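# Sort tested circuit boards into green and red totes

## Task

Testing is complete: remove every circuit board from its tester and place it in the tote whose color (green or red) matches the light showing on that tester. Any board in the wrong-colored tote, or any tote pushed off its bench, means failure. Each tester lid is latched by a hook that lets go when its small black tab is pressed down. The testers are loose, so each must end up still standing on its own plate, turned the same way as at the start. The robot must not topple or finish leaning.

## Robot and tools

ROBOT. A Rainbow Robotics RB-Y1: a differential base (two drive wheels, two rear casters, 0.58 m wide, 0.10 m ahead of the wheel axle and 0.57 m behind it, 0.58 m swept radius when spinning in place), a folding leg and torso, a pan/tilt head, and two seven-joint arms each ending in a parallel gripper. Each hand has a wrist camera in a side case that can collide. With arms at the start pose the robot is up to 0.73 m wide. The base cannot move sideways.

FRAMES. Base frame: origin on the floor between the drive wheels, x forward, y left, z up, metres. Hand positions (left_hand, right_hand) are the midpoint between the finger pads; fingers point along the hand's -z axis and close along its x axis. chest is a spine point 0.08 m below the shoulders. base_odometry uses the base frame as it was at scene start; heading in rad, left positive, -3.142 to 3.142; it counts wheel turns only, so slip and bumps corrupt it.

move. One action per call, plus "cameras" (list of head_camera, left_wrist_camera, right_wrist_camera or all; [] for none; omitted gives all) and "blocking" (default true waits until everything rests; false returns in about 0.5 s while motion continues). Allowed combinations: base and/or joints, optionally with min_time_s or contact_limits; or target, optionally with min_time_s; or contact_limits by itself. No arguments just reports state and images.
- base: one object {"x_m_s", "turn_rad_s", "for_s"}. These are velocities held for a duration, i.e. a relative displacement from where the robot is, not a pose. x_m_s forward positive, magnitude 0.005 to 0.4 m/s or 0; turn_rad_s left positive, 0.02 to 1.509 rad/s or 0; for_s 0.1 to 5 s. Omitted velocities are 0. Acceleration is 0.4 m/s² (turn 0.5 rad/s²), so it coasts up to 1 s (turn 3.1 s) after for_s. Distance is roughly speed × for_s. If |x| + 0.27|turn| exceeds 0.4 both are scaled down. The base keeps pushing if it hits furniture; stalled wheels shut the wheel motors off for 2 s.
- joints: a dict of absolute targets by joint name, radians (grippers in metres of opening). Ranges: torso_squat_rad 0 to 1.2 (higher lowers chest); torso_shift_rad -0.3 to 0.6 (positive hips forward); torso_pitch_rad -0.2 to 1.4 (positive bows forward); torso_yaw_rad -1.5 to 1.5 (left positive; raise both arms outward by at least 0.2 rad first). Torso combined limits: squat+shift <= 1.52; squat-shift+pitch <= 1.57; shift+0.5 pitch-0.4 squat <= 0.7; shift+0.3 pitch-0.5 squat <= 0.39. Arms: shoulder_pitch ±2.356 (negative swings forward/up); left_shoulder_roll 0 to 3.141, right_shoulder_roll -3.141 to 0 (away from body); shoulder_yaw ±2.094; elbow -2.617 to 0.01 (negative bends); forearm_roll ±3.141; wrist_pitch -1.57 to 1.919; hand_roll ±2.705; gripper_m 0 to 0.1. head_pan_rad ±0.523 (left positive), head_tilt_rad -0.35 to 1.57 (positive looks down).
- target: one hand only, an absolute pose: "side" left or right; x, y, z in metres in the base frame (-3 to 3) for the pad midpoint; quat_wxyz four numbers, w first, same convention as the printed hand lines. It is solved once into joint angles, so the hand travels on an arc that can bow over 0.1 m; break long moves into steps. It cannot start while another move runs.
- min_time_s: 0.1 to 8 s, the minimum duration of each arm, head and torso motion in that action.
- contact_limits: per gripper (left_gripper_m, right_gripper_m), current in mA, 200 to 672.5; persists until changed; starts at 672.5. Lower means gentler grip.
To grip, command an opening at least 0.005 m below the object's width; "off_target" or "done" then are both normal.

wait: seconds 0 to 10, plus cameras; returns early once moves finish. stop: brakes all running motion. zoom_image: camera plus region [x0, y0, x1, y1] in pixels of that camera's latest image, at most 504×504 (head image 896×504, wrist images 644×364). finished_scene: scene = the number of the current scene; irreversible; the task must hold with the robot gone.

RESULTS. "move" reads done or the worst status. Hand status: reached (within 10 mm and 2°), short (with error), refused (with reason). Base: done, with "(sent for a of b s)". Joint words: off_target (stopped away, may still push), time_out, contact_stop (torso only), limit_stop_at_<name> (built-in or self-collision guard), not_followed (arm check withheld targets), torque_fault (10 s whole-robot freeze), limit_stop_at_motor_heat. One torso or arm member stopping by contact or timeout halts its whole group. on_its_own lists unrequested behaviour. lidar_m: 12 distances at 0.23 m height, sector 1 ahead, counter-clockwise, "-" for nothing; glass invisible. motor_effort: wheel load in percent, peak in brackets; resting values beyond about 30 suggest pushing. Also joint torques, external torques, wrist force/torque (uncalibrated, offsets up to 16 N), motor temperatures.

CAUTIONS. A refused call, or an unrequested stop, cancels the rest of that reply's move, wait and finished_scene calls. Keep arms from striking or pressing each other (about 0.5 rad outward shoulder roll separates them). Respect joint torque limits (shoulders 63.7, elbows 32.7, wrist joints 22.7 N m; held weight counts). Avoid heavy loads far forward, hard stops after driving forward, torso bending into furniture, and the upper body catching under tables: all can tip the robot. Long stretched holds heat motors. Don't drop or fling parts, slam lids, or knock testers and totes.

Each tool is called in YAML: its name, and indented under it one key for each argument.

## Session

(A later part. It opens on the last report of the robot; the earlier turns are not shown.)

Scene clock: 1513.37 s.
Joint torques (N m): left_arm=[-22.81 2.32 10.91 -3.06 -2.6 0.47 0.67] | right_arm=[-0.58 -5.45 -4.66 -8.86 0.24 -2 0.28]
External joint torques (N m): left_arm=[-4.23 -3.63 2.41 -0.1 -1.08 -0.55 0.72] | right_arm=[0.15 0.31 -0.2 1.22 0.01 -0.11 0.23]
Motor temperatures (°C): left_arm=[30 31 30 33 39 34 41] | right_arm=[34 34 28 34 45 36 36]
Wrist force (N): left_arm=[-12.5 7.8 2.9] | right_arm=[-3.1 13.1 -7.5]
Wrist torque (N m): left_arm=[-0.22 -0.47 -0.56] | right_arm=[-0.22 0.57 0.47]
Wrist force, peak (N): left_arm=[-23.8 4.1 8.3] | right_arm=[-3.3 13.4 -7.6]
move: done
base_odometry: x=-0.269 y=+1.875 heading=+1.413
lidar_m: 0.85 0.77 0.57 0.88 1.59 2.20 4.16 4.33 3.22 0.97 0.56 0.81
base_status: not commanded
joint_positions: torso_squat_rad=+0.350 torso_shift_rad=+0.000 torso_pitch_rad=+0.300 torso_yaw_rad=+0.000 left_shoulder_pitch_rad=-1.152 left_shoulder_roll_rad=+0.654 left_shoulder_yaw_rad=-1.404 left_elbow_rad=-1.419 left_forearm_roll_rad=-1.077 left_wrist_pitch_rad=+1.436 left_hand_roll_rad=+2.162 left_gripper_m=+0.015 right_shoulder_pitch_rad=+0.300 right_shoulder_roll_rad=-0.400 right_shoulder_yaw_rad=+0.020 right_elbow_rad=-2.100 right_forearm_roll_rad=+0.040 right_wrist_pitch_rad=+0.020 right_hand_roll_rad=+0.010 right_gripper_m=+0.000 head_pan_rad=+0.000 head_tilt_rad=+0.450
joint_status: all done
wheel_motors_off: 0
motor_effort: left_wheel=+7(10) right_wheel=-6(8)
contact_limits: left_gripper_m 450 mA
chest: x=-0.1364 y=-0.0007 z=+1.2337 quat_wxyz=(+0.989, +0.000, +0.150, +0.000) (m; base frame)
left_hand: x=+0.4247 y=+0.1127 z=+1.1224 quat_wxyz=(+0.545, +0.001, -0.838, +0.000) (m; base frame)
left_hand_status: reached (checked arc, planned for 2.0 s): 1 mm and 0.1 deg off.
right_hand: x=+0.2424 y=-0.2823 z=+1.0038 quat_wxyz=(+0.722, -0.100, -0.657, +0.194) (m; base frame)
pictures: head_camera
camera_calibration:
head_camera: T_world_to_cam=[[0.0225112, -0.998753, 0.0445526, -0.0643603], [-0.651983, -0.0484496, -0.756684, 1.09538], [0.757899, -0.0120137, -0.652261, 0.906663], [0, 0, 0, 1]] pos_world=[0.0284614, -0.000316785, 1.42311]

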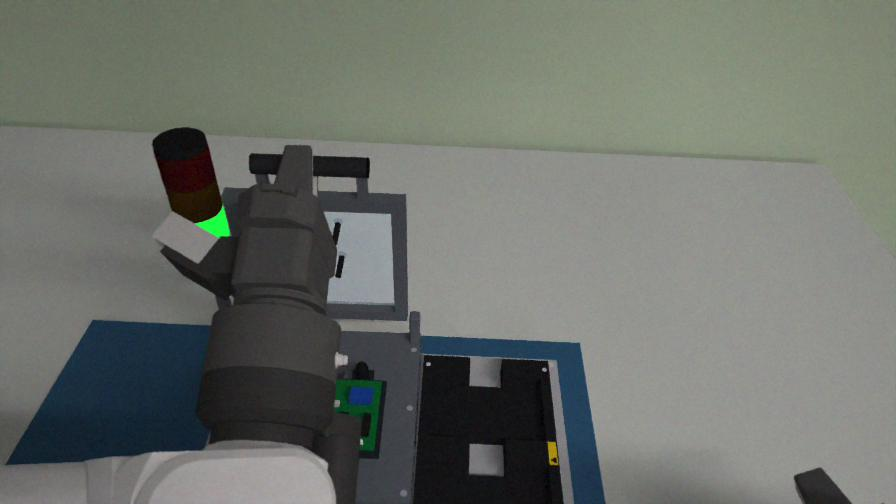

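move:
  target: {"side":"left","x":0.414,"y":0.112,"z":1.124,"quat_wxyz":[0.5446,0,-0.8387,0]}
  min_time_s: 1
  cameras: []

move:
  joints: {"left_gripper_m":0.05,"head_tilt_rad":0.75}
  cameras: []

move:
  target: {"side":"left","x":0.33,"y":0.112,"z":1.09,"quat_wxyz":[0.5446,0,-0.8387,0]}
  min_time_s: 2
  cameras: []

move:
  target: {"side":"left","x":0.21,"y":0.26,"z":1.08,"quat_wxyz":[0.7373,0,-0.6756,0]}
  min_time_s: 2
  cameras: ["head_camera"]

Scene clock: 1521.87 s.
Joint torques (N m): left_arm=[-19.45 7.68 9.71 -4.22 -2.68 2.78 0.07] | right_arm=[-0.47 -5.55 -4.18 -8.88 0.24 -1.9 0.29]
External joint torques (N m): left_arm=[-1.29 1.83 1.17 -1.05 -1.13 1.8 0.12] | right_arm=[0.26 0.21 0.29 1.2 0.01 -0.01 0.24]
Motor temperatures (°C): left_arm=[30 31 30 33 39 34 41] | right_arm=[34 34 28 34 45 36 36]
Wrist force (N): left_arm=[-18.5 0.0 -1.6] | right_arm=[-3.5 12.8 -7.5]
Wrist torque (N m): left_arm=[-0.29 -1.02 -0.45] | right_arm=[-0.20 0.53 0.47]
Wrist force, peak (N): left_arm=[-18.7 5.4 -0.7] | right_arm=[-3.6 13.4 -7.5]
move: done
base_odometry: x=-0.269 y=+1.875 heading=+1.413
lidar_m: 0.85 0.77 0.58 0.87 1.58 2.19 4.16 4.33 3.23 0.97 0.56 0.81
base_status: not commanded
joint_positions: torso_squat_rad=+0.350 torso_shift_rad=+0.000 torso_pitch_rad=+0.300 torso_yaw_rad=+0.000 left_shoulder_pitch_rad=-1.139 left_shoulder_roll_rad=+0.667 left_shoulder_yaw_rad=-1.407 left_elbow_rad=-1.470 left_forearm_roll_rad=-1.084 left_wrist_pitch_rad=+1.461 left_hand_roll_rad=+2.137 left_gripper_m=+0.015 right_shoulder_pitch_rad=+0.300 right_shoulder_roll_rad=-0.400 right_shoulder_yaw_rad=+0.020 right_elbow_rad=-2.100 right_forearm_roll_rad=+0.040 right_wrist_pitch_rad=+0.020 right_hand_roll_rad=+0.010 right_gripper_m=+0.000 head_pan_rad=+0.000 head_tilt_rad=+0.450
joint_status: all done
wheel_motors_off: 0
motor_effort: left_wheel=+8(10) right_wheel=-5(6)
contact_limits: left_gripper_m 450 mA
chest: x=-0.1364 y=-0.0007 z=+1.2337 quat_wxyz=(+0.989, +0.000, +0.150, +0.000) (m; base frame)
left_hand: x=+0.4145 y=+0.1119 z=+1.1234 quat_wxyz=(+0.545, +0.000, -0.839, +0.000) (m; base frame)
left_hand_status: reached (checked arc, planned for 1.0 s): 1 mm and 0.0 deg off.
right_hand: x=+0.2424 y=-0.2823 z=+1.0038 quat_wxyz=(+0.722, -0.100, -0.657, +0.194) (m; base frame)
pictures: none
No camera images: "cameras" was empty.

Scene clock: 1522.73 s.
Joint torques (N m): left_arm=[-10.2 4.76 4.39 -2.3 1.87 -1.59 0.05] | right_arm=[-0.46 -5.64 -4.5 -8.82 0.25 -2 0.36]
External joint torques (N m): left_arm=[8.02 -1.11 -4.18 0.85 3.42 -2.57 0.1] | right_arm=[0.29 0.13 -0.03 1.27 0.01 -0.1 0.31]
Motor temperatures (°C): left_arm=[30 31 30 33 39 34 41] | right_arm=[34 34 28 34 45 36 36]
Wrist force (N): left_arm=[9.3 4.4 -4.7] | right_arm=[-3.0 13.1 -7.5]
Wrist torque (N m): left_arm=[-0.25 -1.17 -0.48] | right_arm=[-0.22 0.59 0.46]
Wrist force, peak (N): left_arm=[-18.8 0.0 0.2] | right_arm=[-3.2 13.3 -7.5]
move: done
base_odometry: x=-0.269 y=+1.875 heading=+1.413
lidar_m: 0.85 0.77 0.58 0.88 1.58 2.19 4.17 4.32 3.23 0.96 0.56 0.81
base_status: not commanded
joint_positions: torso_squat_rad=+0.350 torso_shift_rad=+0.000 torso_pitch_rad=+0.299 torso_yaw_rad=+0.000 left_shoulder_pitch_rad=-1.141 left_shoulder_roll_rad=+0.668 left_shoulder_yaw_rad=-1.406 left_elbow_rad=-1.471 left_forearm_roll_rad=-1.085 left_wrist_pitch_rad=+1.462 left_hand_roll_rad=+2.137 left_gripper_m=+0.050 right_shoulder_pitch_rad=+0.300 right_shoulder_roll_rad=-0.400 right_shoulder_yaw_rad=+0.020 right_elbow_rad=-2.100 right_forearm_roll_rad=+0.040 right_wrist_pitch_rad=+0.020 right_hand_roll_rad=+0.010 right_gripper_m=+0.000 head_pan_rad=+0.000 head_tilt_rad=+0.750
joint_status: all done
wheel_motors_off: 0
motor_effort: left_wheel=+8(10) right_wheel=-4(7)
contact_limits: left_gripper_m 450 mA
chest: x=-0.1370 y=-0.0007 z=+1.2337 quat_wxyz=(+0.989, +0.000, +0.149, +0.000) (m; base frame)
left_hand: x=+0.4144 y=+0.1119 z=+1.1260 quat_wxyz=(+0.543, +0.000, -0.840, +0.001) (m; base frame)
right_hand: x=+0.2420 y=-0.2823 z=+1.0042 quat_wxyz=(+0.721, -0.101, -0.657, +0.194) (m; base frame)
pictures: none
No camera images: "cameras" was empty.

Scene clock: 1525.07 s.
Joint torques (N m): left_arm=[-12.87 5.78 6.3 -4.76 -1.46 1.2 -0.28] | right_arm=[-0.68 -5.75 -4.45 -8.97 0.16 -1.9 0.31]
External joint torques (N m): left_arm=[1.74 1.19 -1.14 -0.26 0.17 0.35 -0.23] | right_arm=[0.06 0.01 0.02 1.11 -0.08 -0.01 0.26]
Motor temperatures (°C): left_arm=[30 31 30 33 39 34 41] | right_arm=[34 34 28 34 45 36 36]
Wrist force (N): left_arm=[-8.7 2.4 -0.9] | right_arm=[-3.3 13.1 -7.2]
Wrist torque (N m): left_arm=[-0.26 -0.85 -0.18] | right_arm=[-0.23 0.58 0.46]
Wrist force, peak (N): left_arm=[10.3 2.1 -6.0] | right_arm=[-3.4 13.5 -7.6]
move: done
base_odometry: x=-0.269 y=+1.875 heading=+1.413
lidar_m: 0.85 0.76 0.58 0.87 1.59 2.19 4.16 4.33 3.22 0.97 0.56 0.80
base_status: not commanded
joint_positions: torso_squat_rad=+0.350 torso_shift_rad=+0.000 torso_pitch_rad=+0.300 torso_yaw_rad=+0.000 left_shoulder_pitch_rad=-0.992 left_shoulder_roll_rad=+0.678 left_shoulder_yaw_rad=-1.497 left_elbow_rad=-1.657 left_forearm_roll_rad=-1.219 left_wrist_pitch_rad=+1.652 left_hand_roll_rad=+2.048 left_gripper_m=+0.050 right_shoulder_pitch_rad=+0.300 right_shoulder_roll_rad=-0.400 right_shoulder_yaw_rad=+0.020 right_elbow_rad=-2.100 right_forearm_roll_rad=+0.040 right_wrist_pitch_rad=+0.020 right_hand_roll_rad=+0.010 right_gripper_m=+0.000 head_pan_rad=+0.000 head_tilt_rad=+0.750
joint_status: all done
wheel_motors_off: 0
motor_effort: left_wheel=+7(9) right_wheel=-5(8)
contact_limits: left_gripper_m 450 mA
chest: x=-0.1366 y=-0.0007 z=+1.2337 quat_wxyz=(+0.989, +0.000, +0.149, +0.000) (m; base frame)
left_hand: x=+0.3304 y=+0.1118 z=+1.0899 quat_wxyz=(+0.545, +0.000, -0.839, +0.000) (m; base frame)
left_hand_status: reached (checked arc, planned for 2.0 s): 0 mm and 0.0 deg off.
right_hand: x=+0.2422 y=-0.2823 z=+1.0039 quat_wxyz=(+0.722, -0.100, -0.657, +0.194) (m; base frame)
pictures: none
No camera images: "cameras" was empty.

Scene clock: 1527.40 s.
Joint torques (N m): left_arm=[-5.94 10.7 3.96 -5.93 -1.28 0.69 -0.35] | right_arm=[-0.85 -5.42 -4.3 -8.9 0.28 -1.97 0.37]
External joint torques (N m): left_arm=[0.64 0.4 -0.86 0.05 0.45 -0.21 -0.3] | right_arm=[-0.11 0.34 0.17 1.19 0.04 -0.07 0.32]
Motor temperatures (°C): left_arm=[30 31 30 33 38 34 41] | right_arm=[34 34 28 34 45 36 36]
Wrist force (N): left_arm=[-9.4 2.4 -4.1] | right_arm=[-3.3 13.2 -7.5]
Wrist torque (N m): left_arm=[-0.28 -0.94 -0.19] | right_arm=[-0.23 0.56 0.46]
Wrist force, peak (N): left_arm=[-9.5 2.5 -4.0] | right_arm=[-3.5 13.4 -7.6]
move: done
base_odometry: x=-0.269 y=+1.875 heading=+1.413
lidar_m: 0.86 0.76 0.58 0.87 1.59 2.19 4.16 4.32 3.23 0.97 0.55 0.81
base_status: not commanded
joint_positions: torso_squat_rad=+0.350 torso_shift_rad=+0.000 torso_pitch_rad=+0.300 torso_yaw_rad=+0.000 left_shoulder_pitch_rad=-0.729 left_shoulder_roll_rad=+1.406 left_shoulder_yaw_rad=-1.591 left_elbow_rad=-2.477 left_forearm_roll_rad=-1.047 left_wrist_pitch_rad=+1.585 left_hand_roll_rad=+2.048 left_gripper_m=+0.050 right_shoulder_pitch_rad=+0.300 right_shoulder_roll_rad=-0.400 right_shoulder_yaw_rad=+0.020 right_elbow_rad=-2.100 right_forearm_roll_rad=+0.040 right_wrist_pitch_rad=+0.020 right_hand_roll_rad=+0.010 right_gripper_m=+0.000 head_pan_rad=+0.000 head_tilt_rad=+0.750
joint_status: all done
wheel_motors_off: 0
motor_effort: left_wheel=+6(8) right_wheel=-6(8)
contact_limits: left_gripper_m 450 mA
chest: x=-0.1366 y=-0.0007 z=+1.2337 quat_wxyz=(+0.989, +0.000, +0.149, +0.000) (m; base frame)
left_hand: x=+0.2099 y=+0.2596 z=+1.0798 quat_wxyz=(+0.738, +0.004, -0.675, +0.003) (m; base frame)
left_hand_status: reached (checked arc, planned for 2.0 s): 0 mm and 0.6 deg off.
right_hand: x=+0.2422 y=-0.2823 z=+1.0039 quat_wxyz=(+0.722, -0.100, -0.657, +0.194) (m; base frame)
pictures: head_camera
camera_calibration:
head_camera: T_world_to_cam=[[0.0348428, -0.998751, 0.0358221, -0.0513347], [-0.84623, -0.0485529, -0.530601, 0.763623], [0.531677, -0.0118262, -0.846865, 1.17012], [0, 0, 0, 1]] pos_world=[0.0258648, -0.000356482, 1.39795]

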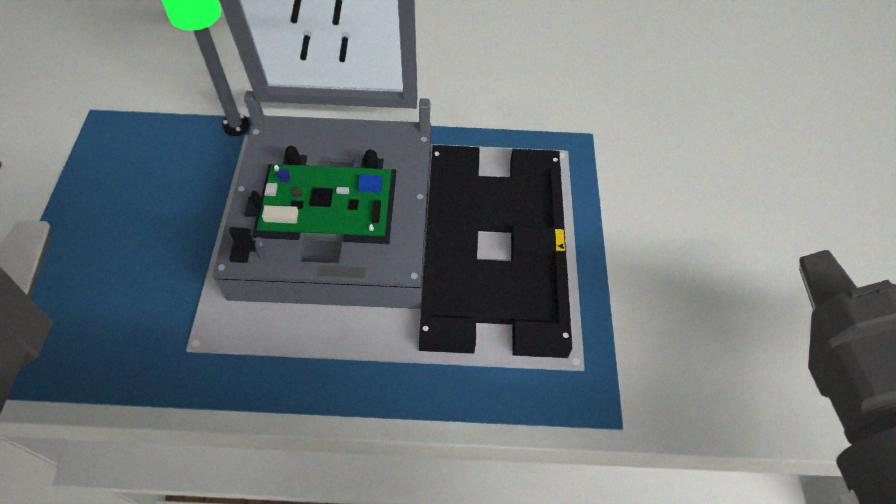

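move:
  joints: {"right_gripper_m":0.09}
  cameras: []

move:
  target: {"side":"right","x":0.3,"y":-0.12,"z":1.12,"quat_wxyz":[0.9613,0.2756,0,0]}
  min_time_s: 4
  cameras: ["head_camera"]

Scene clock: 1549.77 s.
Joint torques (N m): left_arm=[-5.83 10.74 4.1 -5.81 -1.34 0.62 -0.26] | right_arm=[-0.65 -5.66 -4.46 -8.9 0.28 -1.99 0.41]
External joint torques (N m): left_arm=[0.74 0.45 -0.72 0.17 0.4 -0.28 -0.21] | right_arm=[0.09 0.1 0.01 1.19 0.05 -0.09 0.36]
Motor temperatures (°C): left_arm=[30 31 30 33 38 34 41] | right_arm=[34 34 28 34 45 36 36]
Wrist force (N): left_arm=[-9.1 2.4 -3.8] | right_arm=[-3.2 13.1 -7.4]
Wrist torque (N m): left_arm=[-0.27 -0.90 -0.18] | right_arm=[-0.23 0.58 0.49]
Wrist force, peak (N): left_arm=[-9.5 2.8 -4.2] | right_arm=[-3.4 13.5 -7.6]
move: done
base_odometry: x=-0.269 y=+1.875 heading=+1.413
lidar_m: 0.86 0.77 0.58 0.87 1.59 2.19 4.16 4.33 3.23 0.96 0.54 0.81
base_status: not commanded
joint_positions: torso_squat_rad=+0.350 torso_shift_rad=+0.000 torso_pitch_rad=+0.300 torso_yaw_rad=+0.000 left_shoulder_pitch_rad=-0.729 left_shoulder_roll_rad=+1.406 left_shoulder_yaw_rad=-1.591 left_elbow_rad=-2.477 left_forearm_roll_rad=-1.047 left_wrist_pitch_rad=+1.585 left_hand_roll_rad=+2.048 left_gripper_m=+0.050 right_shoulder_pitch_rad=+0.300 right_shoulder_roll_rad=-0.400 right_shoulder_yaw_rad=+0.020 right_elbow_rad=-2.100 right_forearm_roll_rad=+0.040 right_wrist_pitch_rad=+0.020 right_hand_roll_rad=+0.010 right_gripper_m=+0.090 head_pan_rad=+0.000 head_tilt_rad=+0.750
joint_status: all done
wheel_motors_off: 0
motor_effort: left_wheel=+7(9) right_wheel=-5(7)
contact_limits: left_gripper_m 450 mA
chest: x=-0.1366 y=-0.0007 z=+1.2337 quat_wxyz=(+0.989, +0.000, +0.149, +0.000) (m; base frame)
left_hand: x=+0.2099 y=+0.2596 z=+1.0798 quat_wxyz=(+0.738, +0.004, -0.675, +0.003) (m; base frame)
right_hand: x=+0.2422 y=-0.2823 z=+1.0039 quat_wxyz=(+0.722, -0.100, -0.657, +0.194) (m; base frame)
pictures: none
No camera images: "cameras" was empty.

Scene clock: 1554.10 s.
Joint torques (N m): left_arm=[-5.94 10.8 4.15 -5.86 -1.29 0.67 -0.3] | right_arm=[-19.76 -10.5 -5.32 -4.42 -0.84 -0.71 -0.26]
External joint torques (N m): left_arm=[0.64 0.51 -0.66 0.12 0.44 -0.23 -0.24] | right_arm=[0.71 -0.98 1.11 1.46 -0.27 0.06 -0.27]
Motor temperatures (°C): left_arm=[30 31 30 33 38 34 41] | right_arm=[34 34 28 34 45 36 36]
Wrist force (N): left_arm=[-9.3 2.5 -4.1] | right_arm=[2.4 7.6 -12.0]
Wrist torque (N m): left_arm=[-0.29 -0.92 -0.19] | right_arm=[0.12 0.87 0.48]
Wrist force, peak (N): left_arm=[-9.4 2.7 -4.3] | right_arm=[-3.1 13.3 -7.5]
move: done
base_odometry: x=-0.269 y=+1.875 heading=+1.413
lidar_m: 0.85 0.76 0.58 0.87 1.58 2.18 4.16 4.32 3.22 0.97 0.55 0.81
base_status: not commanded
joint_positions: torso_squat_rad=+0.350 torso_shift_rad=+0.000 torso_pitch_rad=+0.300 torso_yaw_rad=+0.000 left_shoulder_pitch_rad=-0.729 left_shoulder_roll_rad=+1.406 left_shoulder_yaw_rad=-1.591 left_elbow_rad=-2.477 left_forearm_roll_rad=-1.047 left_wrist_pitch_rad=+1.584 left_hand_roll_rad=+2.048 left_gripper_m=+0.050 right_shoulder_pitch_rad=-1.069 right_shoulder_roll_rad=-0.627 right_shoulder_yaw_rad=+0.064 right_elbow_rad=-1.612 right_forearm_roll_rad=-1.297 right_wrist_pitch_rad=+1.919 right_hand_roll_rad=-0.764 right_gripper_m=+0.090 head_pan_rad=+0.000 head_tilt_rad=+0.750
joint_status: all done
wheel_motors_off: 0
motor_effort: left_wheel=+8(8) right_wheel=-5(7)
contact_limits: left_gripper_m 450 mA
chest: x=-0.1366 y=-0.0007 z=+1.2337 quat_wxyz=(+0.989, +0.000, +0.149, +0.000) (m; base frame)
left_hand: x=+0.2099 y=+0.2596 z=+1.0798 quat_wxyz=(+0.738, +0.004, -0.675, +0.003) (m; base frame)
right_hand: x=+0.3000 y=-0.1199 z=+1.1201 quat_wxyz=(+0.961, +0.276, +0.000, +0.000) (m; base frame)
right_hand_status: reached (checked arc, planned for 4.0 s): 0 mm and 0.1 deg off.
pictures: head_camera
camera_calibration:
head_camera: T_world_to_cam=[[0.0348426, -0.998751, 0.0358221, -0.0513348], [-0.84623, -0.0485528, -0.530601, 0.763622], [0.531677, -0.0118262, -0.846865, 1.17012], [0, 0, 0, 1]] pos_world=[0.0258647, -0.000356549, 1.39795]

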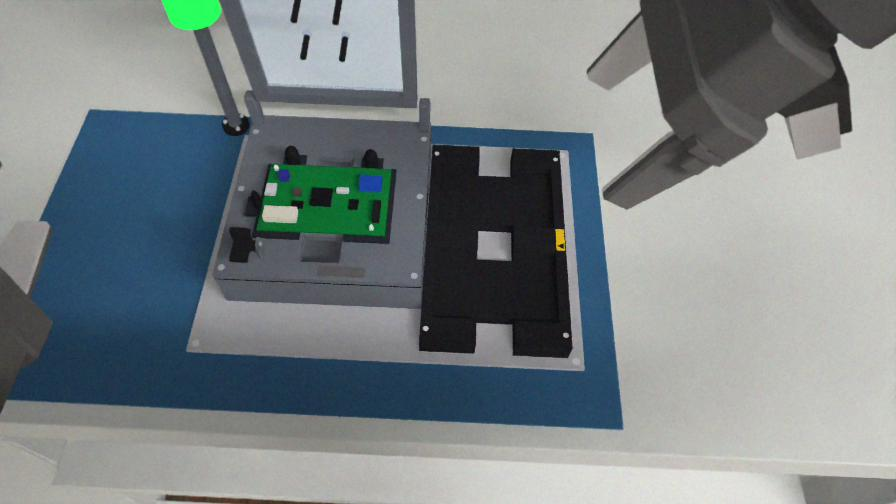

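move:
  target: {"side":"right","x":0.362,"y":0.03,"z":1.03,"quat_wxyz":[0.9613,0.2756,0,0]}
  min_time_s: 3
  cameras: ["head_camera","right_wrist_camera"]

Scene clock: 1563.53 s.
Joint torques (N m): left_arm=[-5.73 10.57 3.95 -5.89 -1.38 0.63 -0.28] | right_arm=[-23.74 -3.54 -3.68 -6.34 -0.58 -0.9 0.34]
External joint torques (N m): left_arm=[0.84 0.28 -0.86 0.09 0.35 -0.27 -0.22] | right_arm=[0.84 2.2 1.22 1.77 0.11 -0.27 0.34]
Motor temperatures (°C): left_arm=[30 31 30 33 38 34 41] | right_arm=[34 34 28 33 45 36 36]
Wrist force (N): left_arm=[-9.0 2.5 -4.1] | right_arm=[2.3 7.6 -11.9]
Wrist torque (N m): left_arm=[-0.28 -0.88 -0.19] | right_arm=[0.12 0.83 0.49]
Wrist force, peak (N): left_arm=[-9.6 2.4 -4.2] | right_arm=[2.6 7.9 -12.1]
move: done
base_odometry: x=-0.269 y=+1.875 heading=+1.413
lidar_m: 0.86 0.77 0.58 0.87 1.57 2.20 4.16 4.33 3.23 0.96 0.56 0.81
base_status: not commanded
joint_positions: torso_squat_rad=+0.350 torso_shift_rad=+0.000 torso_pitch_rad=+0.300 torso_yaw_rad=+0.000 left_shoulder_pitch_rad=-0.729 left_shoulder_roll_rad=+1.406 left_shoulder_yaw_rad=-1.591 left_elbow_rad=-2.477 left_forearm_roll_rad=-1.047 left_wrist_pitch_rad=+1.584 left_hand_roll_rad=+2.048 left_gripper_m=+0.050 right_shoulder_pitch_rad=-1.315 right_shoulder_roll_rad=-0.272 right_shoulder_yaw_rad=+0.297 right_elbow_rad=-0.984 right_forearm_roll_rad=-1.026 right_wrist_pitch_rad=+1.536 right_hand_roll_rad=-0.587 right_gripper_m=+0.090 head_pan_rad=+0.000 head_tilt_rad=+0.750
joint_status: all done
wheel_motors_off: 0
motor_effort: left_wheel=+7(9) right_wheel=-4(7)
contact_limits: left_gripper_m 450 mA
chest: x=-0.1366 y=-0.0007 z=+1.2337 quat_wxyz=(+0.989, +0.000, +0.149, +0.000) (m; base frame)
left_hand: x=+0.2099 y=+0.2596 z=+1.0798 quat_wxyz=(+0.738, +0.004, -0.675, +0.003) (m; base frame)
right_hand: x=+0.3618 y=+0.0298 z=+1.0303 quat_wxyz=(+0.961, +0.276, -0.002, -0.001) (m; base frame)
right_hand_status: reached (checked arc, planned for 3.0 s): 0 mm and 0.2 deg off.
pictures: head_camera, right_wrist_camera
camera_calibration:
head_camera: T_world_to_cam=[[0.0348427, -0.998751, 0.0358223, -0.0513348], [-0.84623, -0.0485529, -0.5306, 0.763622], [0.531677, -0.0118264, -0.846865, 1.17012], [0, 0, 0, 1]] pos_world=[0.0258651, -0.000356373, 1.39795]
right_wrist_camera: T_world_to_cam=[[-0.999573, 0.0285529, -0.00619345, 0.369659], [0.00969118, 0.524001, 0.851662, -0.863315], [0.0275628, 0.851239, -0.524054, 0.57631], [0, 0, 0, 1]] pos_world=[0.361983, -0.0487545, 1.03956]

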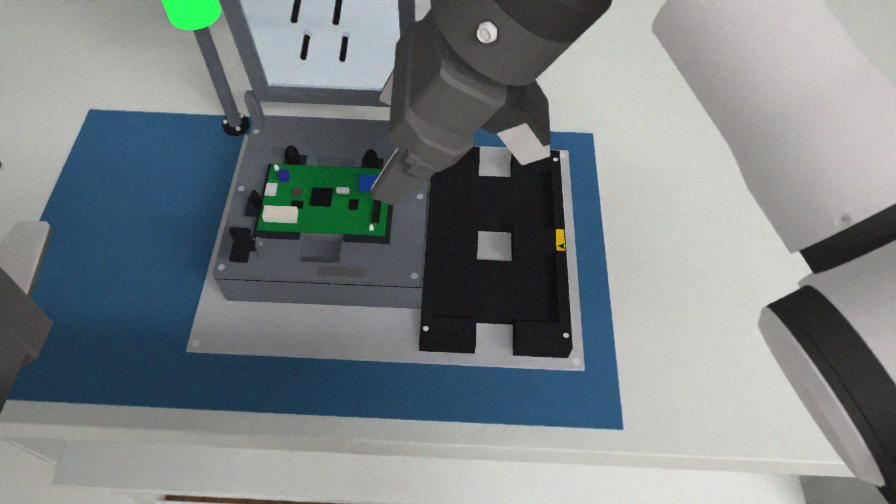

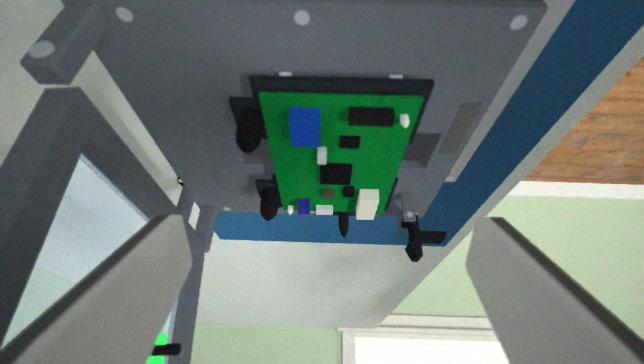

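move:
  joints: {"right_gripper_m":0.085}
  cameras: []

move:
  target: {"side":"right","x":0.352,"y":0.06,"z":0.99,"quat_wxyz":[0.9613,0.2756,0,0]}
  min_time_s: 2
  cameras: ["head_camera","right_wrist_camera"]

Scene clock: 1586.03 s.
Joint torques (N m): left_arm=[-5.96 10.58 4.05 -5.86 -1.26 0.64 -0.28] | right_arm=[-23.54 -3.58 -3.93 -6.29 -0.62 -0.91 0.29]
External joint torques (N m): left_arm=[0.62 0.29 -0.77 0.11 0.47 -0.26 -0.22] | right_arm=[1.04 2.16 0.96 1.82 0.07 -0.28 0.28]
Motor temperatures (°C): left_arm=[29 32 29 33 38 34 41] | right_arm=[35 34 28 33 45 36 36]
Wrist force (N): left_arm=[-9.1 2.5 -4.2] | right_arm=[2.7 7.7 -12.1]
Wrist torque (N m): left_arm=[-0.28 -0.89 -0.19] | right_arm=[0.12 0.89 0.50]
Wrist force, peak (N): left_arm=[-9.6 2.2 -4.1] | right_arm=[2.5 7.9 -12.2]
move: done
base_odometry: x=-0.269 y=+1.875 heading=+1.413
lidar_m: 0.86 0.76 0.58 0.87 1.58 2.19 4.16 4.33 3.23 0.96 0.56 0.81
base_status: not commanded
joint_positions: torso_squat_rad=+0.350 torso_shift_rad=+0.000 torso_pitch_rad=+0.300 torso_yaw_rad=+0.000 left_shoulder_pitch_rad=-0.729 left_shoulder_roll_rad=+1.406 left_shoulder_yaw_rad=-1.591 left_elbow_rad=-2.477 left_forearm_roll_rad=-1.047 left_wrist_pitch_rad=+1.584 left_hand_roll_rad=+2.048 left_gripper_m=+0.050 right_shoulder_pitch_rad=-1.315 right_shoulder_roll_rad=-0.272 right_shoulder_yaw_rad=+0.297 right_elbow_rad=-0.984 right_forearm_roll_rad=-1.026 right_wrist_pitch_rad=+1.536 right_hand_roll_rad=-0.587 right_gripper_m=+0.085 head_pan_rad=+0.000 head_tilt_rad=+0.750
joint_status: all done
wheel_motors_off: 0
motor_effort: left_wheel=+8(8) right_wheel=-6(7)
contact_limits: left_gripper_m 450 mA
chest: x=-0.1366 y=-0.0007 z=+1.2337 quat_wxyz=(+0.989, +0.000, +0.149, +0.000) (m; base frame)
left_hand: x=+0.2099 y=+0.2596 z=+1.0798 quat_wxyz=(+0.738, +0.004, -0.675, +0.003) (m; base frame)
right_hand: x=+0.3618 y=+0.0298 z=+1.0303 quat_wxyz=(+0.961, +0.276, -0.002, -0.001) (m; base frame)
pictures: none
No camera images: "cameras" was empty.

Scene clock: 1588.37 s.
Joint torques (N m): left_arm=[-5.85 10.66 3.97 -5.9 -1.31 0.67 -0.24] | right_arm=[-20.66 -1.73 -3.35 -6.75 -0.51 -1.02 0.41]
External joint torques (N m): left_arm=[0.72 0.37 -0.85 0.08 0.43 -0.23 -0.19] | right_arm=[3.47 2.69 1.08 1.64 0.17 -0.41 0.41]
Motor temperatures (°C): left_arm=[29 32 29 33 38 34 41] | right_arm=[35 33 28 33 45 36 36]
Wrist force (N): left_arm=[-9.1 2.4 -4.0] | right_arm=[2.2 7.7 -11.9]
Wrist torque (N m): left_arm=[-0.27 -0.87 -0.20] | right_arm=[0.10 0.83 0.49]
Wrist force, peak (N): left_arm=[-9.5 2.3 -4.5] | right_arm=[2.2 7.7 -12.3]
move: done
base_odometry: x=-0.269 y=+1.875 heading=+1.413
lidar_m: 0.86 0.77 0.58 0.88 1.58 2.19 4.16 4.32 3.23 0.96 0.56 0.81
base_status: not commanded
joint_positions: torso_squat_rad=+0.350 torso_shift_rad=+0.000 torso_pitch_rad=+0.300 torso_yaw_rad=+0.000 left_shoulder_pitch_rad=-0.729 left_shoulder_roll_rad=+1.406 left_shoulder_yaw_rad=-1.591 left_elbow_rad=-2.477 left_forearm_roll_rad=-1.047 left_wrist_pitch_rad=+1.584 left_hand_roll_rad=+2.048 left_gripper_m=+0.050 right_shoulder_pitch_rad=-1.291 right_shoulder_roll_rad=-0.191 right_shoulder_yaw_rad=+0.338 right_elbow_rad=-0.906 right_forearm_roll_rad=-0.981 right_wrist_pitch_rad=+1.428 right_hand_roll_rad=-0.566 right_gripper_m=+0.085 head_pan_rad=+0.000 head_tilt_rad=+0.750
joint_status: all done
wheel_motors_off: 0
motor_effort: left_wheel=+5(8) right_wheel=-5(7)
contact_limits: left_gripper_m 450 mA
chest: x=-0.1366 y=-0.0007 z=+1.2337 quat_wxyz=(+0.989, +0.000, +0.149, +0.000) (m; base frame)
left_hand: x=+0.2099 y=+0.2596 z=+1.0798 quat_wxyz=(+0.738, +0.004, -0.675, +0.003) (m; base frame)
right_hand: x=+0.3518 y=+0.0595 z=+0.9906 quat_wxyz=(+0.961, +0.275, -0.002, +0.000) (m; base frame)
right_hand_status: reached (checked arc, planned for 2.0 s): 1 mm and 0.2 deg off.
pictures: head_camera, right_wrist_camera
camera_calibration:
head_camera: T_world_to_cam=[[0.0348425, -0.998751, 0.0358223, -0.051335], [-0.84623, -0.0485527, -0.530601, 0.763623], [0.531677, -0.0118265, -0.846865, 1.17012], [0, 0, 0, 1]] pos_world=[0.0258649, -0.00035652, 1.39795]
right_wrist_camera: T_world_to_cam=[[-0.999584, 0.0280157, -0.0068249, 0.35918], [0.00889421, 0.52471, 0.851235, -0.844349], [0.027429, 0.85082, -0.524741, 0.531234], [0, 0, 0, 1]] pos_world=[0.351969, -0.0190086, 0.999951]

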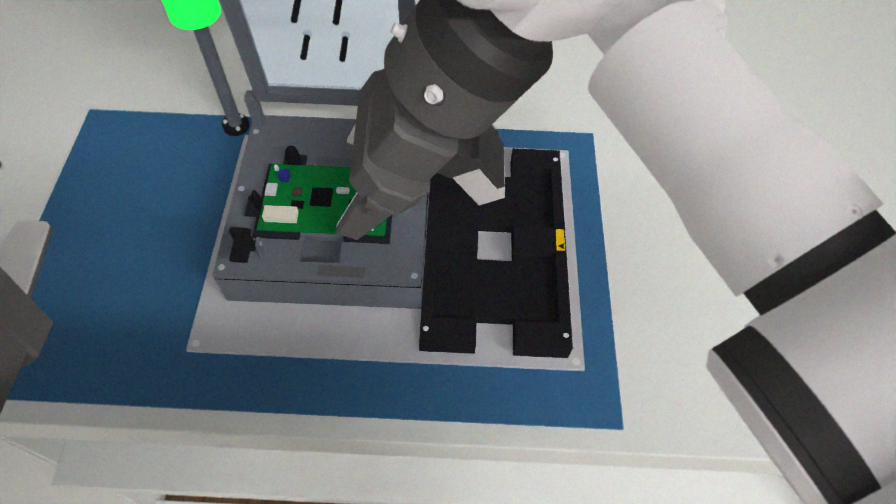

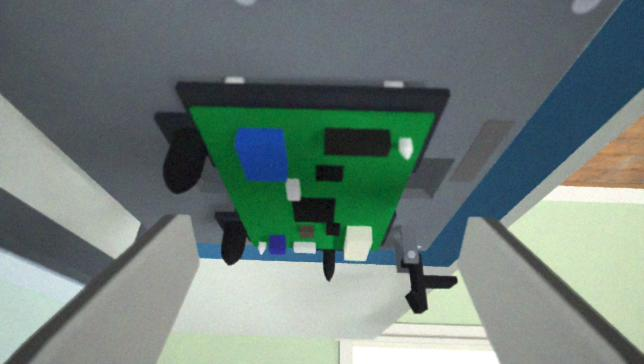

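move:
  target: {"side":"right","x":0.355,"y":0.078,"z":0.966,"quat_wxyz":[0.9613,0.2756,0,0]}
  min_time_s: 2
  cameras: ["head_camera","right_wrist_camera"]

Scene clock: 1603.67 s.
Joint torques (N m): left_arm=[-5.98 10.74 4.14 -5.79 -1.34 0.73 -0.26] | right_arm=[-23.43 -1.97 -2.5 -6.61 -0.53 -0.72 0.27]
External joint torques (N m): left_arm=[0.6 0.45 -0.68 0.19 0.39 -0.17 -0.21] | right_arm=[0.95 2.22 1.15 1.84 0.17 -0.18 0.27]
Motor temperatures (°C): left_arm=[29 32 29 33 38 34 41] | right_arm=[35 33 28 33 45 36 36]
Wrist force (N): left_arm=[-9.3 2.5 -4.2] | right_arm=[1.9 7.6 -11.6]
Wrist torque (N m): left_arm=[-0.28 -0.92 -0.18] | right_arm=[0.12 0.78 0.50]
Wrist force, peak (N): left_arm=[-9.4 2.5 -4.3] | right_arm=[2.3 20.1 -7.8]
move: done
base_odometry: x=-0.269 y=+1.875 heading=+1.413
lidar_m: 0.86 0.77 0.57 0.87 1.59 2.20 4.16 4.33 3.23 0.97 0.56 0.81
base_status: not commanded
joint_positions: torso_squat_rad=+0.350 torso_shift_rad=+0.000 torso_pitch_rad=+0.300 torso_yaw_rad=+0.000 left_shoulder_pitch_rad=-0.729 left_shoulder_roll_rad=+1.406 left_shoulder_yaw_rad=-1.591 left_elbow_rad=-2.477 left_forearm_roll_rad=-1.047 left_wrist_pitch_rad=+1.584 left_hand_roll_rad=+2.048 left_gripper_m=+0.050 right_shoulder_pitch_rad=-1.342 right_shoulder_roll_rad=-0.124 right_shoulder_yaw_rad=+0.342 right_elbow_rad=-0.717 right_forearm_roll_rad=-0.971 right_wrist_pitch_rad=+1.324 right_hand_roll_rad=-0.490 right_gripper_m=+0.085 head_pan_rad=+0.000 head_tilt_rad=+0.750
joint_status: all done
wheel_motors_off: 0
motor_effort: left_wheel=+6(9) right_wheel=-5(7)
contact_limits: left_gripper_m 450 mA
chest: x=-0.1367 y=-0.0007 z=+1.2337 quat_wxyz=(+0.989, +0.000, +0.149, +0.000) (m; base frame)
left_hand: x=+0.2099 y=+0.2596 z=+1.0798 quat_wxyz=(+0.738, +0.004, -0.675, +0.003) (m; base frame)
right_hand: x=+0.3545 y=+0.0776 z=+0.9663 quat_wxyz=(+0.961, +0.276, -0.003, -0.001) (m; base frame)
right_hand_status: reached (checked arc, planned for 2.0 s): 1 mm and 0.3 deg off.
pictures: head_camera, right_wrist_camera
camera_calibration:
head_camera: T_world_to_cam=[[0.0348943, -0.998749, 0.0358155, -0.0513106], [-0.846169, -0.0485944, -0.530695, 0.763697], [0.531772, -0.0117877, -0.846806, 1.1701], [0, 0, 0, 1]] pos_world=[0.0257819, -0.000342197, 1.39797]
right_wrist_camera: T_world_to_cam=[[-0.999525, 0.0297225, -0.00820364, 0.36243], [0.00860139, 0.524274, 0.851506, -0.833347], [0.0296099, 0.851031, -0.52428, 0.501761], [0, 0, 0, 1]] pos_world=[0.354569, -0.000884295, 0.975637]

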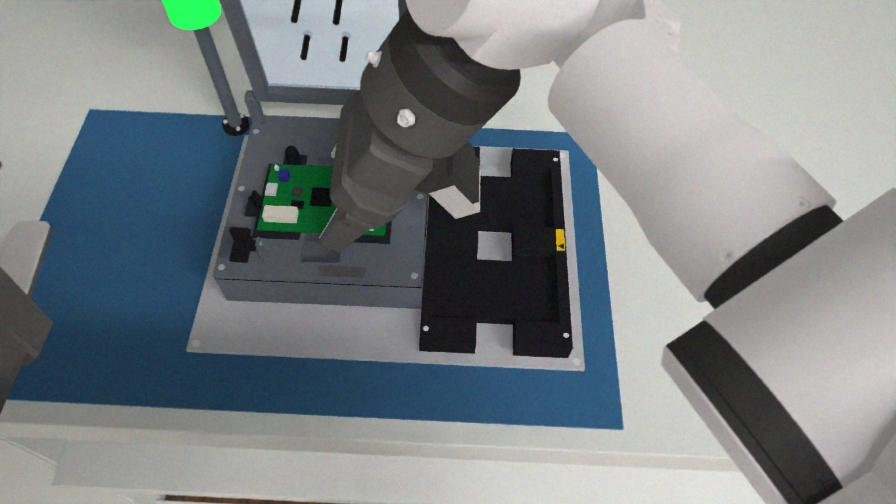

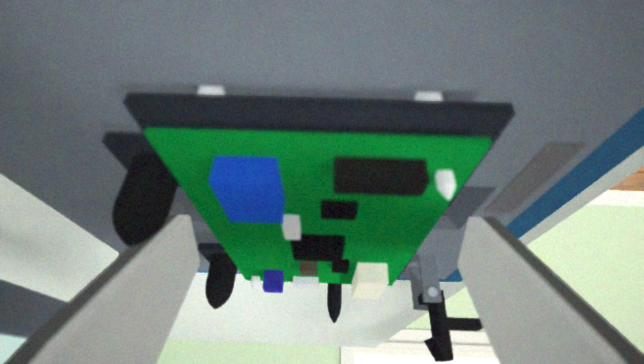

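move:
  target: {"side":"right","x":0.352,"y":0.0865,"z":0.961,"quat_wxyz":[0.9613,0.2756,0,0]}
  min_time_s: 2
  cameras: ["right_wrist_camera"]

Scene clock: 1631.47 s.
Joint torques (N m): left_arm=[-5.64 10.61 4.11 -5.95 -1.25 0.66 -0.27] | right_arm=[-23.75 -1.37 -2.42 -6.74 -0.56 -0.92 0.36]
External joint torques (N m): left_arm=[0.94 0.32 -0.71 0.02 0.48 -0.24 -0.22] | right_arm=[0.59 2.66 1.05 1.71 0.14 -0.38 0.36]
Motor temperatures (°C): left_arm=[29 32 29 33 38 34 41] | right_arm=[36 33 28 33 45 36 36]
Wrist force (N): left_arm=[-9.3 2.2 -3.9] | right_arm=[2.2 7.6 -11.6]
Wrist torque (N m): left_arm=[-0.26 -0.88 -0.19] | right_arm=[0.13 0.84 0.51]
Wrist force, peak (N): left_arm=[-9.4 2.5 -4.4] | right_arm=[1.9 7.9 -12.2]
move: done
base_odometry: x=-0.269 y=+1.875 heading=+1.413
lidar_m: 0.86 0.76 0.58 0.88 1.59 2.19 4.16 4.32 3.24 0.97 0.55 0.81
base_status: not commanded
joint_positions: torso_squat_rad=+0.350 torso_shift_rad=+0.000 torso_pitch_rad=+0.300 torso_yaw_rad=+0.000 left_shoulder_pitch_rad=-0.729 left_shoulder_roll_rad=+1.406 left_shoulder_yaw_rad=-1.591 left_elbow_rad=-2.477 left_forearm_roll_rad=-1.047 left_wrist_pitch_rad=+1.584 left_hand_roll_rad=+2.048 left_gripper_m=+0.050 right_shoulder_pitch_rad=-1.356 right_shoulder_roll_rad=-0.101 right_shoulder_yaw_rad=+0.345 right_elbow_rad=-0.676 right_forearm_roll_rad=-0.968 right_wrist_pitch_rad=+1.301 right_hand_roll_rad=-0.481 right_gripper_m=+0.085 head_pan_rad=+0.000 head_tilt_rad=+0.750
joint_status: all done
wheel_motors_off: 0
motor_effort: left_wheel=+6(8) right_wheel=-5(7)
contact_limits: left_gripper_m 450 mA
chest: x=-0.1367 y=-0.0007 z=+1.2337 quat_wxyz=(+0.989, +0.000, +0.149, +0.000) (m; base frame)
left_hand: x=+0.2099 y=+0.2596 z=+1.0798 quat_wxyz=(+0.738, +0.004, -0.675, +0.003) (m; base frame)
right_hand: x=+0.3517 y=+0.0859 z=+0.9613 quat_wxyz=(+0.961, +0.276, -0.001, +0.000) (m; base frame)
right_hand_status: reached (checked arc, planned for 2.0 s): 1 mm and 0.1 deg off.
pictures: right_wrist_camera
camera_calibration:
right_wrist_camera: T_world_to_cam=[[-0.999607, 0.0275039, -0.00537236, 0.356853], [0.00985993, 0.524632, 0.851272, -0.833659], [0.0262318, 0.850885, -0.524697, 0.493809], [0, 0, 0, 1]] pos_world=[0.351979, 0.00737437, 0.970687]

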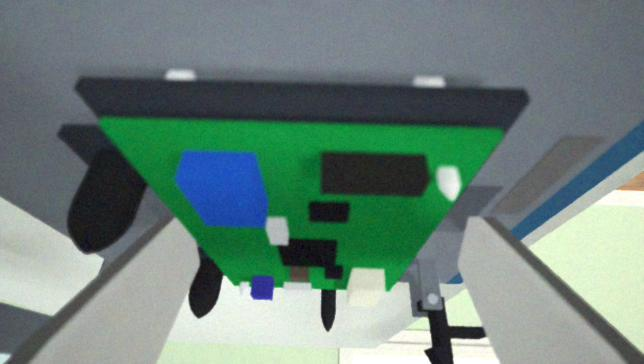

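zoom_image:
  camera: "right_wrist_camera"
  region: [60, 100, 300, 364]

zoom_image:
  camera: "right_wrist_camera"
  region: [360, 100, 600, 364]

Scaled by 1.909 from the camera's 644x364 image, which has a finer 1265x715 frame.

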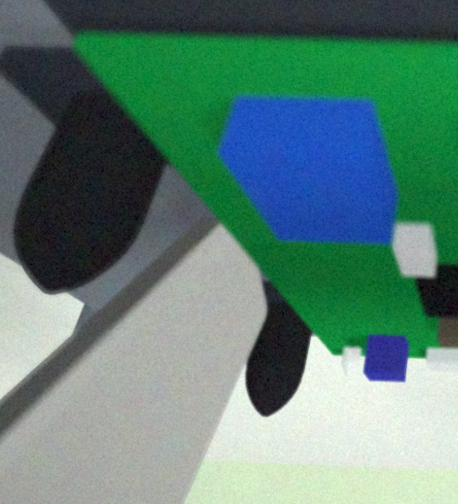

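Scaled by 1.909 from the camera's 644x364 image, which has a finer 1265x715 frame.

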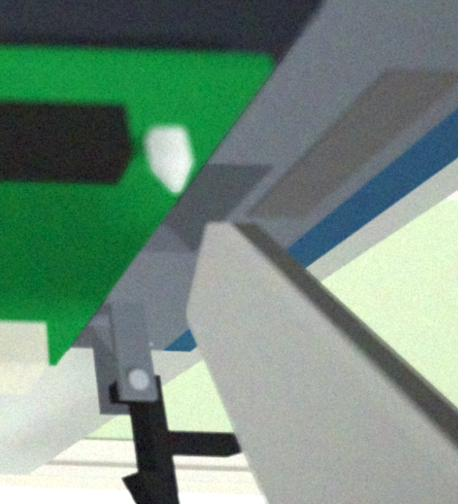

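move:
  target: {"side":"right","x":0.354,"y":0.089,"z":0.957,"quat_wxyz":[0.9613,0.2756,0,0]}
  min_time_s: 1.5
  cameras: ["right_wrist_camera"]

zoom_image:
  camera: "right_wrist_camera"
  region: [60, 100, 300, 364]

Scene clock: 1653.53 s.
Joint torques (N m): left_arm=[-6 10.83 4.04 -5.87 -1.24 0.63 -0.39] | right_arm=[-23.66 -1.57 -4.42 -6.64 -1.17 -0.79 0.39]
External joint torques (N m): left_arm=[0.57 0.54 -0.78 0.1 0.5 -0.27 -0.33] | right_arm=[0.8 2.58 -1.2 1.78 -0.46 -0.28 0.38]
Motor temperatures (°C): left_arm=[29 32 29 33 38 34 40] | right_arm=[36 33 28 33 45 36 36]
Wrist force (N): left_arm=[-9.1 2.5 -4.3] | right_arm=[2.1 7.5 -11.8]
Wrist torque (N m): left_arm=[-0.27 -0.88 -0.19] | right_arm=[0.14 0.83 0.50]
Wrist force, peak (N): left_arm=[-9.4 2.6 -4.3] | right_arm=[2.0 8.0 -11.9]
move: done
base_odometry: x=-0.269 y=+1.875 heading=+1.413
lidar_m: 0.85 0.77 0.58 0.87 1.59 2.20 4.15 4.33 3.23 0.97 0.56 0.80
base_status: not commanded
joint_positions: torso_squat_rad=+0.350 torso_shift_rad=+0.000 torso_pitch_rad=+0.300 torso_yaw_rad=+0.000 left_shoulder_pitch_rad=-0.729 left_shoulder_roll_rad=+1.406 left_shoulder_yaw_rad=-1.591 left_elbow_rad=-2.477 left_forearm_roll_rad=-1.047 left_wrist_pitch_rad=+1.584 left_hand_roll_rad=+2.048 left_gripper_m=+0.050 right_shoulder_pitch_rad=-1.380 right_shoulder_roll_rad=-0.086 right_shoulder_yaw_rad=+0.341 right_elbow_rad=-0.613 right_forearm_roll_rad=-0.972 right_wrist_pitch_rad=+1.274 right_hand_roll_rad=-0.454 right_gripper_m=+0.085 head_pan_rad=+0.000 head_tilt_rad=+0.750
joint_status: all done
wheel_motors_off: 0
motor_effort: left_wheel=+6(8) right_wheel=-6(7)
contact_limits: left_gripper_m 450 mA
chest: x=-0.1367 y=-0.0007 z=+1.2337 quat_wxyz=(+0.989, +0.000, +0.149, +0.000) (m; base frame)
left_hand: x=+0.2099 y=+0.2596 z=+1.0798 quat_wxyz=(+0.738, +0.004, -0.675, +0.003) (m; base frame)
right_hand: x=+0.3537 y=+0.0884 z=+0.9571 quat_wxyz=(+0.961, +0.275, -0.002, -0.001) (m; base frame)
right_hand_status: reached (checked arc, planned for 1.5 s): 1 mm and 0.2 deg off.
pictures: right_wrist_camera
camera_calibration:
right_wrist_camera: T_world_to_cam=[[-0.999566, 0.0285716, -0.00722649, 0.36036], [0.00885807, 0.525129, 0.850976, -0.830785], [0.0281086, 0.850543, -0.525154, 0.489205], [0, 0, 0, 1]] pos_world=[0.353812, 0.00988374, 0.96649]

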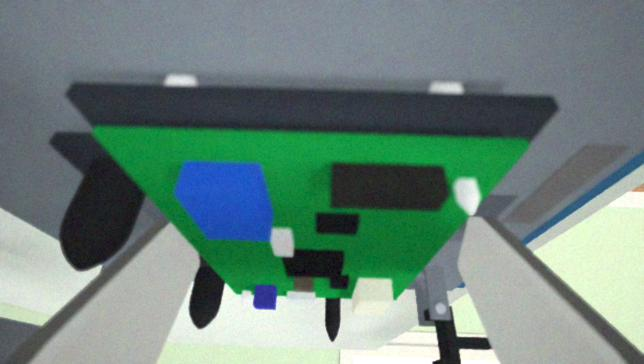

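Scaled by 1.909 from the camera's 644x364 image, which has a finer 1265x715 frame.

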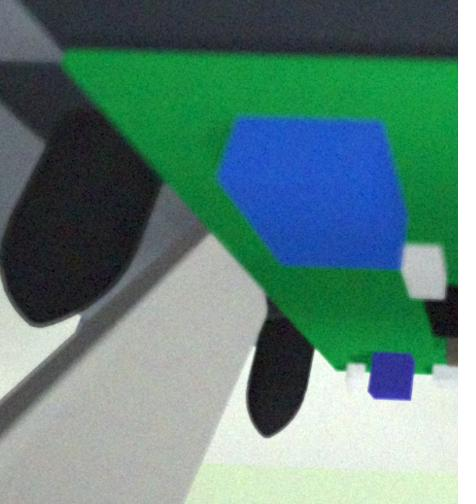

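move:
  target: {"side":"right","x":0.3545,"y":0.0905,"z":0.9535,"quat_wxyz":[0.9613,0.2756,0,0]}
  min_time_s: 1.5
  cameras: ["right_wrist_camera"]

zoom_image:
  camera: "right_wrist_camera"
  region: [200, 80, 460, 300]

Scene clock: 1685.87 s.
Joint torques (N m): left_arm=[-5.91 10.73 3.89 -5.81 -1.27 0.66 -0.29] | right_arm=[-23.87 -1.59 -4.37 -6.45 -1.23 -0.85 0.38]
External joint torques (N m): left_arm=[0.67 0.44 -0.93 0.16 0.47 -0.24 -0.23] | right_arm=[0.66 2.67 -1.37 1.93 -0.52 -0.36 0.38]
Motor temperatures (°C): left_arm=[29 32 29 33 38 34 40] | right_arm=[36 33 28 33 45 36 36]
Wrist force (N): left_arm=[-9.2 2.5 -4.1] | right_arm=[2.2 7.3 -11.7]
Wrist torque (N m): left_arm=[-0.29 -0.89 -0.19] | right_arm=[0.18 0.85 0.49]
Wrist force, peak (N): left_arm=[-9.3 2.5 -4.3] | right_arm=[2.2 7.8 -12.1]
move: done
base_odometry: x=-0.269 y=+1.875 heading=+1.413
lidar_m: 0.86 0.77 0.58 0.86 1.58 2.20 4.16 4.32 3.23 0.97 0.55 0.81
base_status: not commanded
joint_positions: torso_squat_rad=+0.350 torso_shift_rad=+0.000 torso_pitch_rad=+0.300 torso_yaw_rad=+0.000 left_shoulder_pitch_rad=-0.729 left_shoulder_roll_rad=+1.406 left_shoulder_yaw_rad=-1.591 left_elbow_rad=-2.477 left_forearm_roll_rad=-1.047 left_wrist_pitch_rad=+1.584 left_hand_roll_rad=+2.048 left_gripper_m=+0.050 right_shoulder_pitch_rad=-1.399 right_shoulder_roll_rad=-0.075 right_shoulder_yaw_rad=+0.336 right_elbow_rad=-0.561 right_forearm_roll_rad=-0.978 right_wrist_pitch_rad=+1.255 right_hand_roll_rad=-0.429 right_gripper_m=+0.085 head_pan_rad=+0.000 head_tilt_rad=+0.750
joint_status: all done
wheel_motors_off: 0
motor_effort: left_wheel=+8(8) right_wheel=-6(7)
contact_limits: left_gripper_m 450 mA
chest: x=-0.1367 y=-0.0007 z=+1.2337 quat_wxyz=(+0.989, +0.000, +0.149, +0.000) (m; base frame)
left_hand: x=+0.2099 y=+0.2596 z=+1.0798 quat_wxyz=(+0.738, +0.004, -0.675, +0.003) (m; base frame)
right_hand: x=+0.3543 y=+0.0900 z=+0.9536 quat_wxyz=(+0.961, +0.275, -0.002, -0.001) (m; base frame)
right_hand_status: reached (checked arc, planned for 1.5 s): 1 mm and 0.2 deg off.
pictures: right_wrist_camera
camera_calibration:
right_wrist_camera: T_world_to_cam=[[-0.999586, 0.0280572, -0.00637064, 0.360199], [0.00931212, 0.524999, 0.851052, -0.828863], [0.0272227, 0.85064, -0.525043, 0.486147], [0, 0, 0, 1]] pos_world=[0.354534, 0.0115097, 0.962948]

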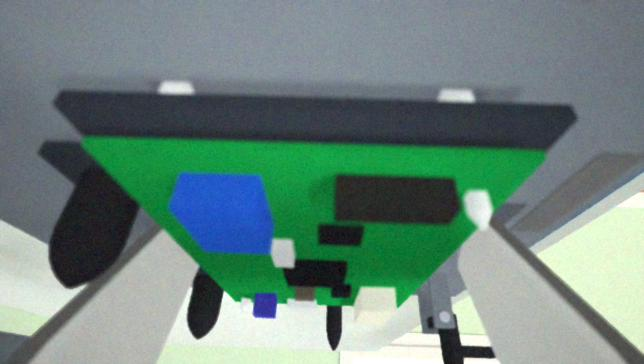

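Scaled by 1.938 from the camera's 644x364 image, which has a finer 1265x715 frame.

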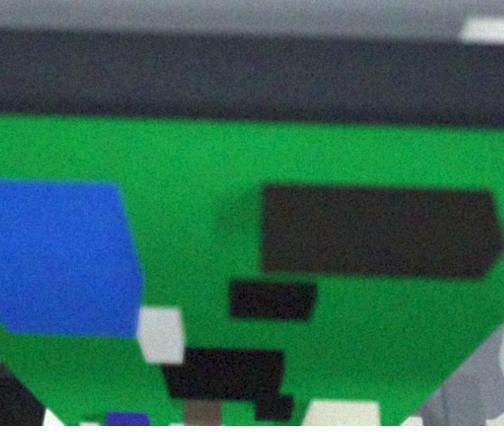

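move:
  contact_limits: {"right_gripper_m":400}
  joints: {"right_gripper_m":0.055}
  cameras: ["right_wrist_camera"]

Scene clock: 1693.07 s.
Joint torques (N m): left_arm=[-5.82 10.64 3.96 -5.89 -1.25 0.65 -0.3] | right_arm=[-22.04 -0.94 -3.5 -6.49 -1.58 1.47 0.42]
External joint torques (N m): left_arm=[0.76 0.35 -0.86 0.09 0.48 -0.25 -0.25] | right_arm=[2.48 3.32 -0.49 1.89 -0.88 1.96 0.42]
Motor temperatures (°C): left_arm=[29 32 29 33 38 34 40] | right_arm=[36 33 28 33 45 36 36]
Wrist force (N): left_arm=[-9.5 2.4 -3.9] | right_arm=[10.4 7.2 -13.4]
Wrist torque (N m): left_arm=[-0.28 -0.94 -0.20] | right_arm=[0.14 0.59 0.35]
Wrist force, peak (N): left_arm=[-9.5 2.4 -4.1] | right_arm=[15.2 8.4 -15.4]
move: off_target
base_odometry: x=-0.269 y=+1.875 heading=+1.413
lidar_m: 0.85 0.77 0.58 0.87 1.58 2.19 4.17 4.33 3.23 0.97 0.55 0.81
base_status: not commanded
joint_positions: torso_squat_rad=+0.350 torso_shift_rad=+0.000 torso_pitch_rad=+0.300 torso_yaw_rad=+0.000 left_shoulder_pitch_rad=-0.729 left_shoulder_roll_rad=+1.406 left_shoulder_yaw_rad=-1.591 left_elbow_rad=-2.477 left_forearm_roll_rad=-1.047 left_wrist_pitch_rad=+1.584 left_hand_roll_rad=+2.048 left_gripper_m=+0.050 right_shoulder_pitch_rad=-1.399 right_shoulder_roll_rad=-0.075 right_shoulder_yaw_rad=+0.336 right_elbow_rad=-0.561 right_forearm_roll_rad=-0.978 right_wrist_pitch_rad=+1.254 right_hand_roll_rad=-0.429 right_gripper_m=+0.071 head_pan_rad=+0.000 head_tilt_rad=+0.750
joint_status: right_gripper_m off_target (ended at +0.071, target +0.055)
wheel_motors_off: 0
motor_effort: left_wheel=+6(8) right_wheel=-5(7)
contact_limits: left_gripper_m 450 mA; right_gripper_m 400 mA
chest: x=-0.1366 y=-0.0007 z=+1.2337 quat_wxyz=(+0.989, +0.000, +0.149, +0.000) (m; base frame)
left_hand: x=+0.2100 y=+0.2596 z=+1.0797 quat_wxyz=(+0.738, +0.004, -0.675, +0.003) (m; base frame)
right_hand: x=+0.3547 y=+0.0900 z=+0.9537 quat_wxyz=(+0.961, +0.275, -0.002, -0.001) (m; base frame)
pictures: right_wrist_camera
camera_calibration:
right_wrist_camera: T_world_to_cam=[[-0.999571, 0.0284196, -0.00711372, 0.361259], [0.00886232, 0.524767, 0.8512, -0.828988], [0.0279238, 0.850771, -0.524794, 0.485705], [0, 0, 0, 1]] pos_world=[0.354888, 0.0115346, 0.963099]

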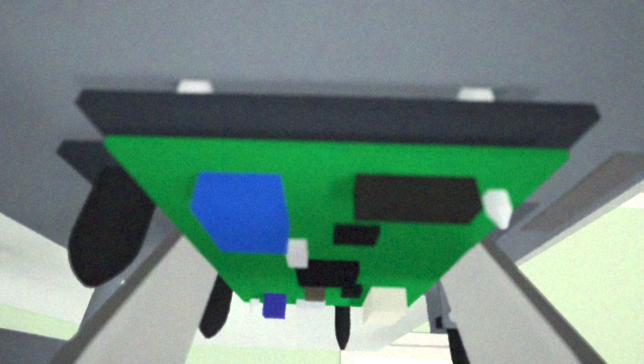

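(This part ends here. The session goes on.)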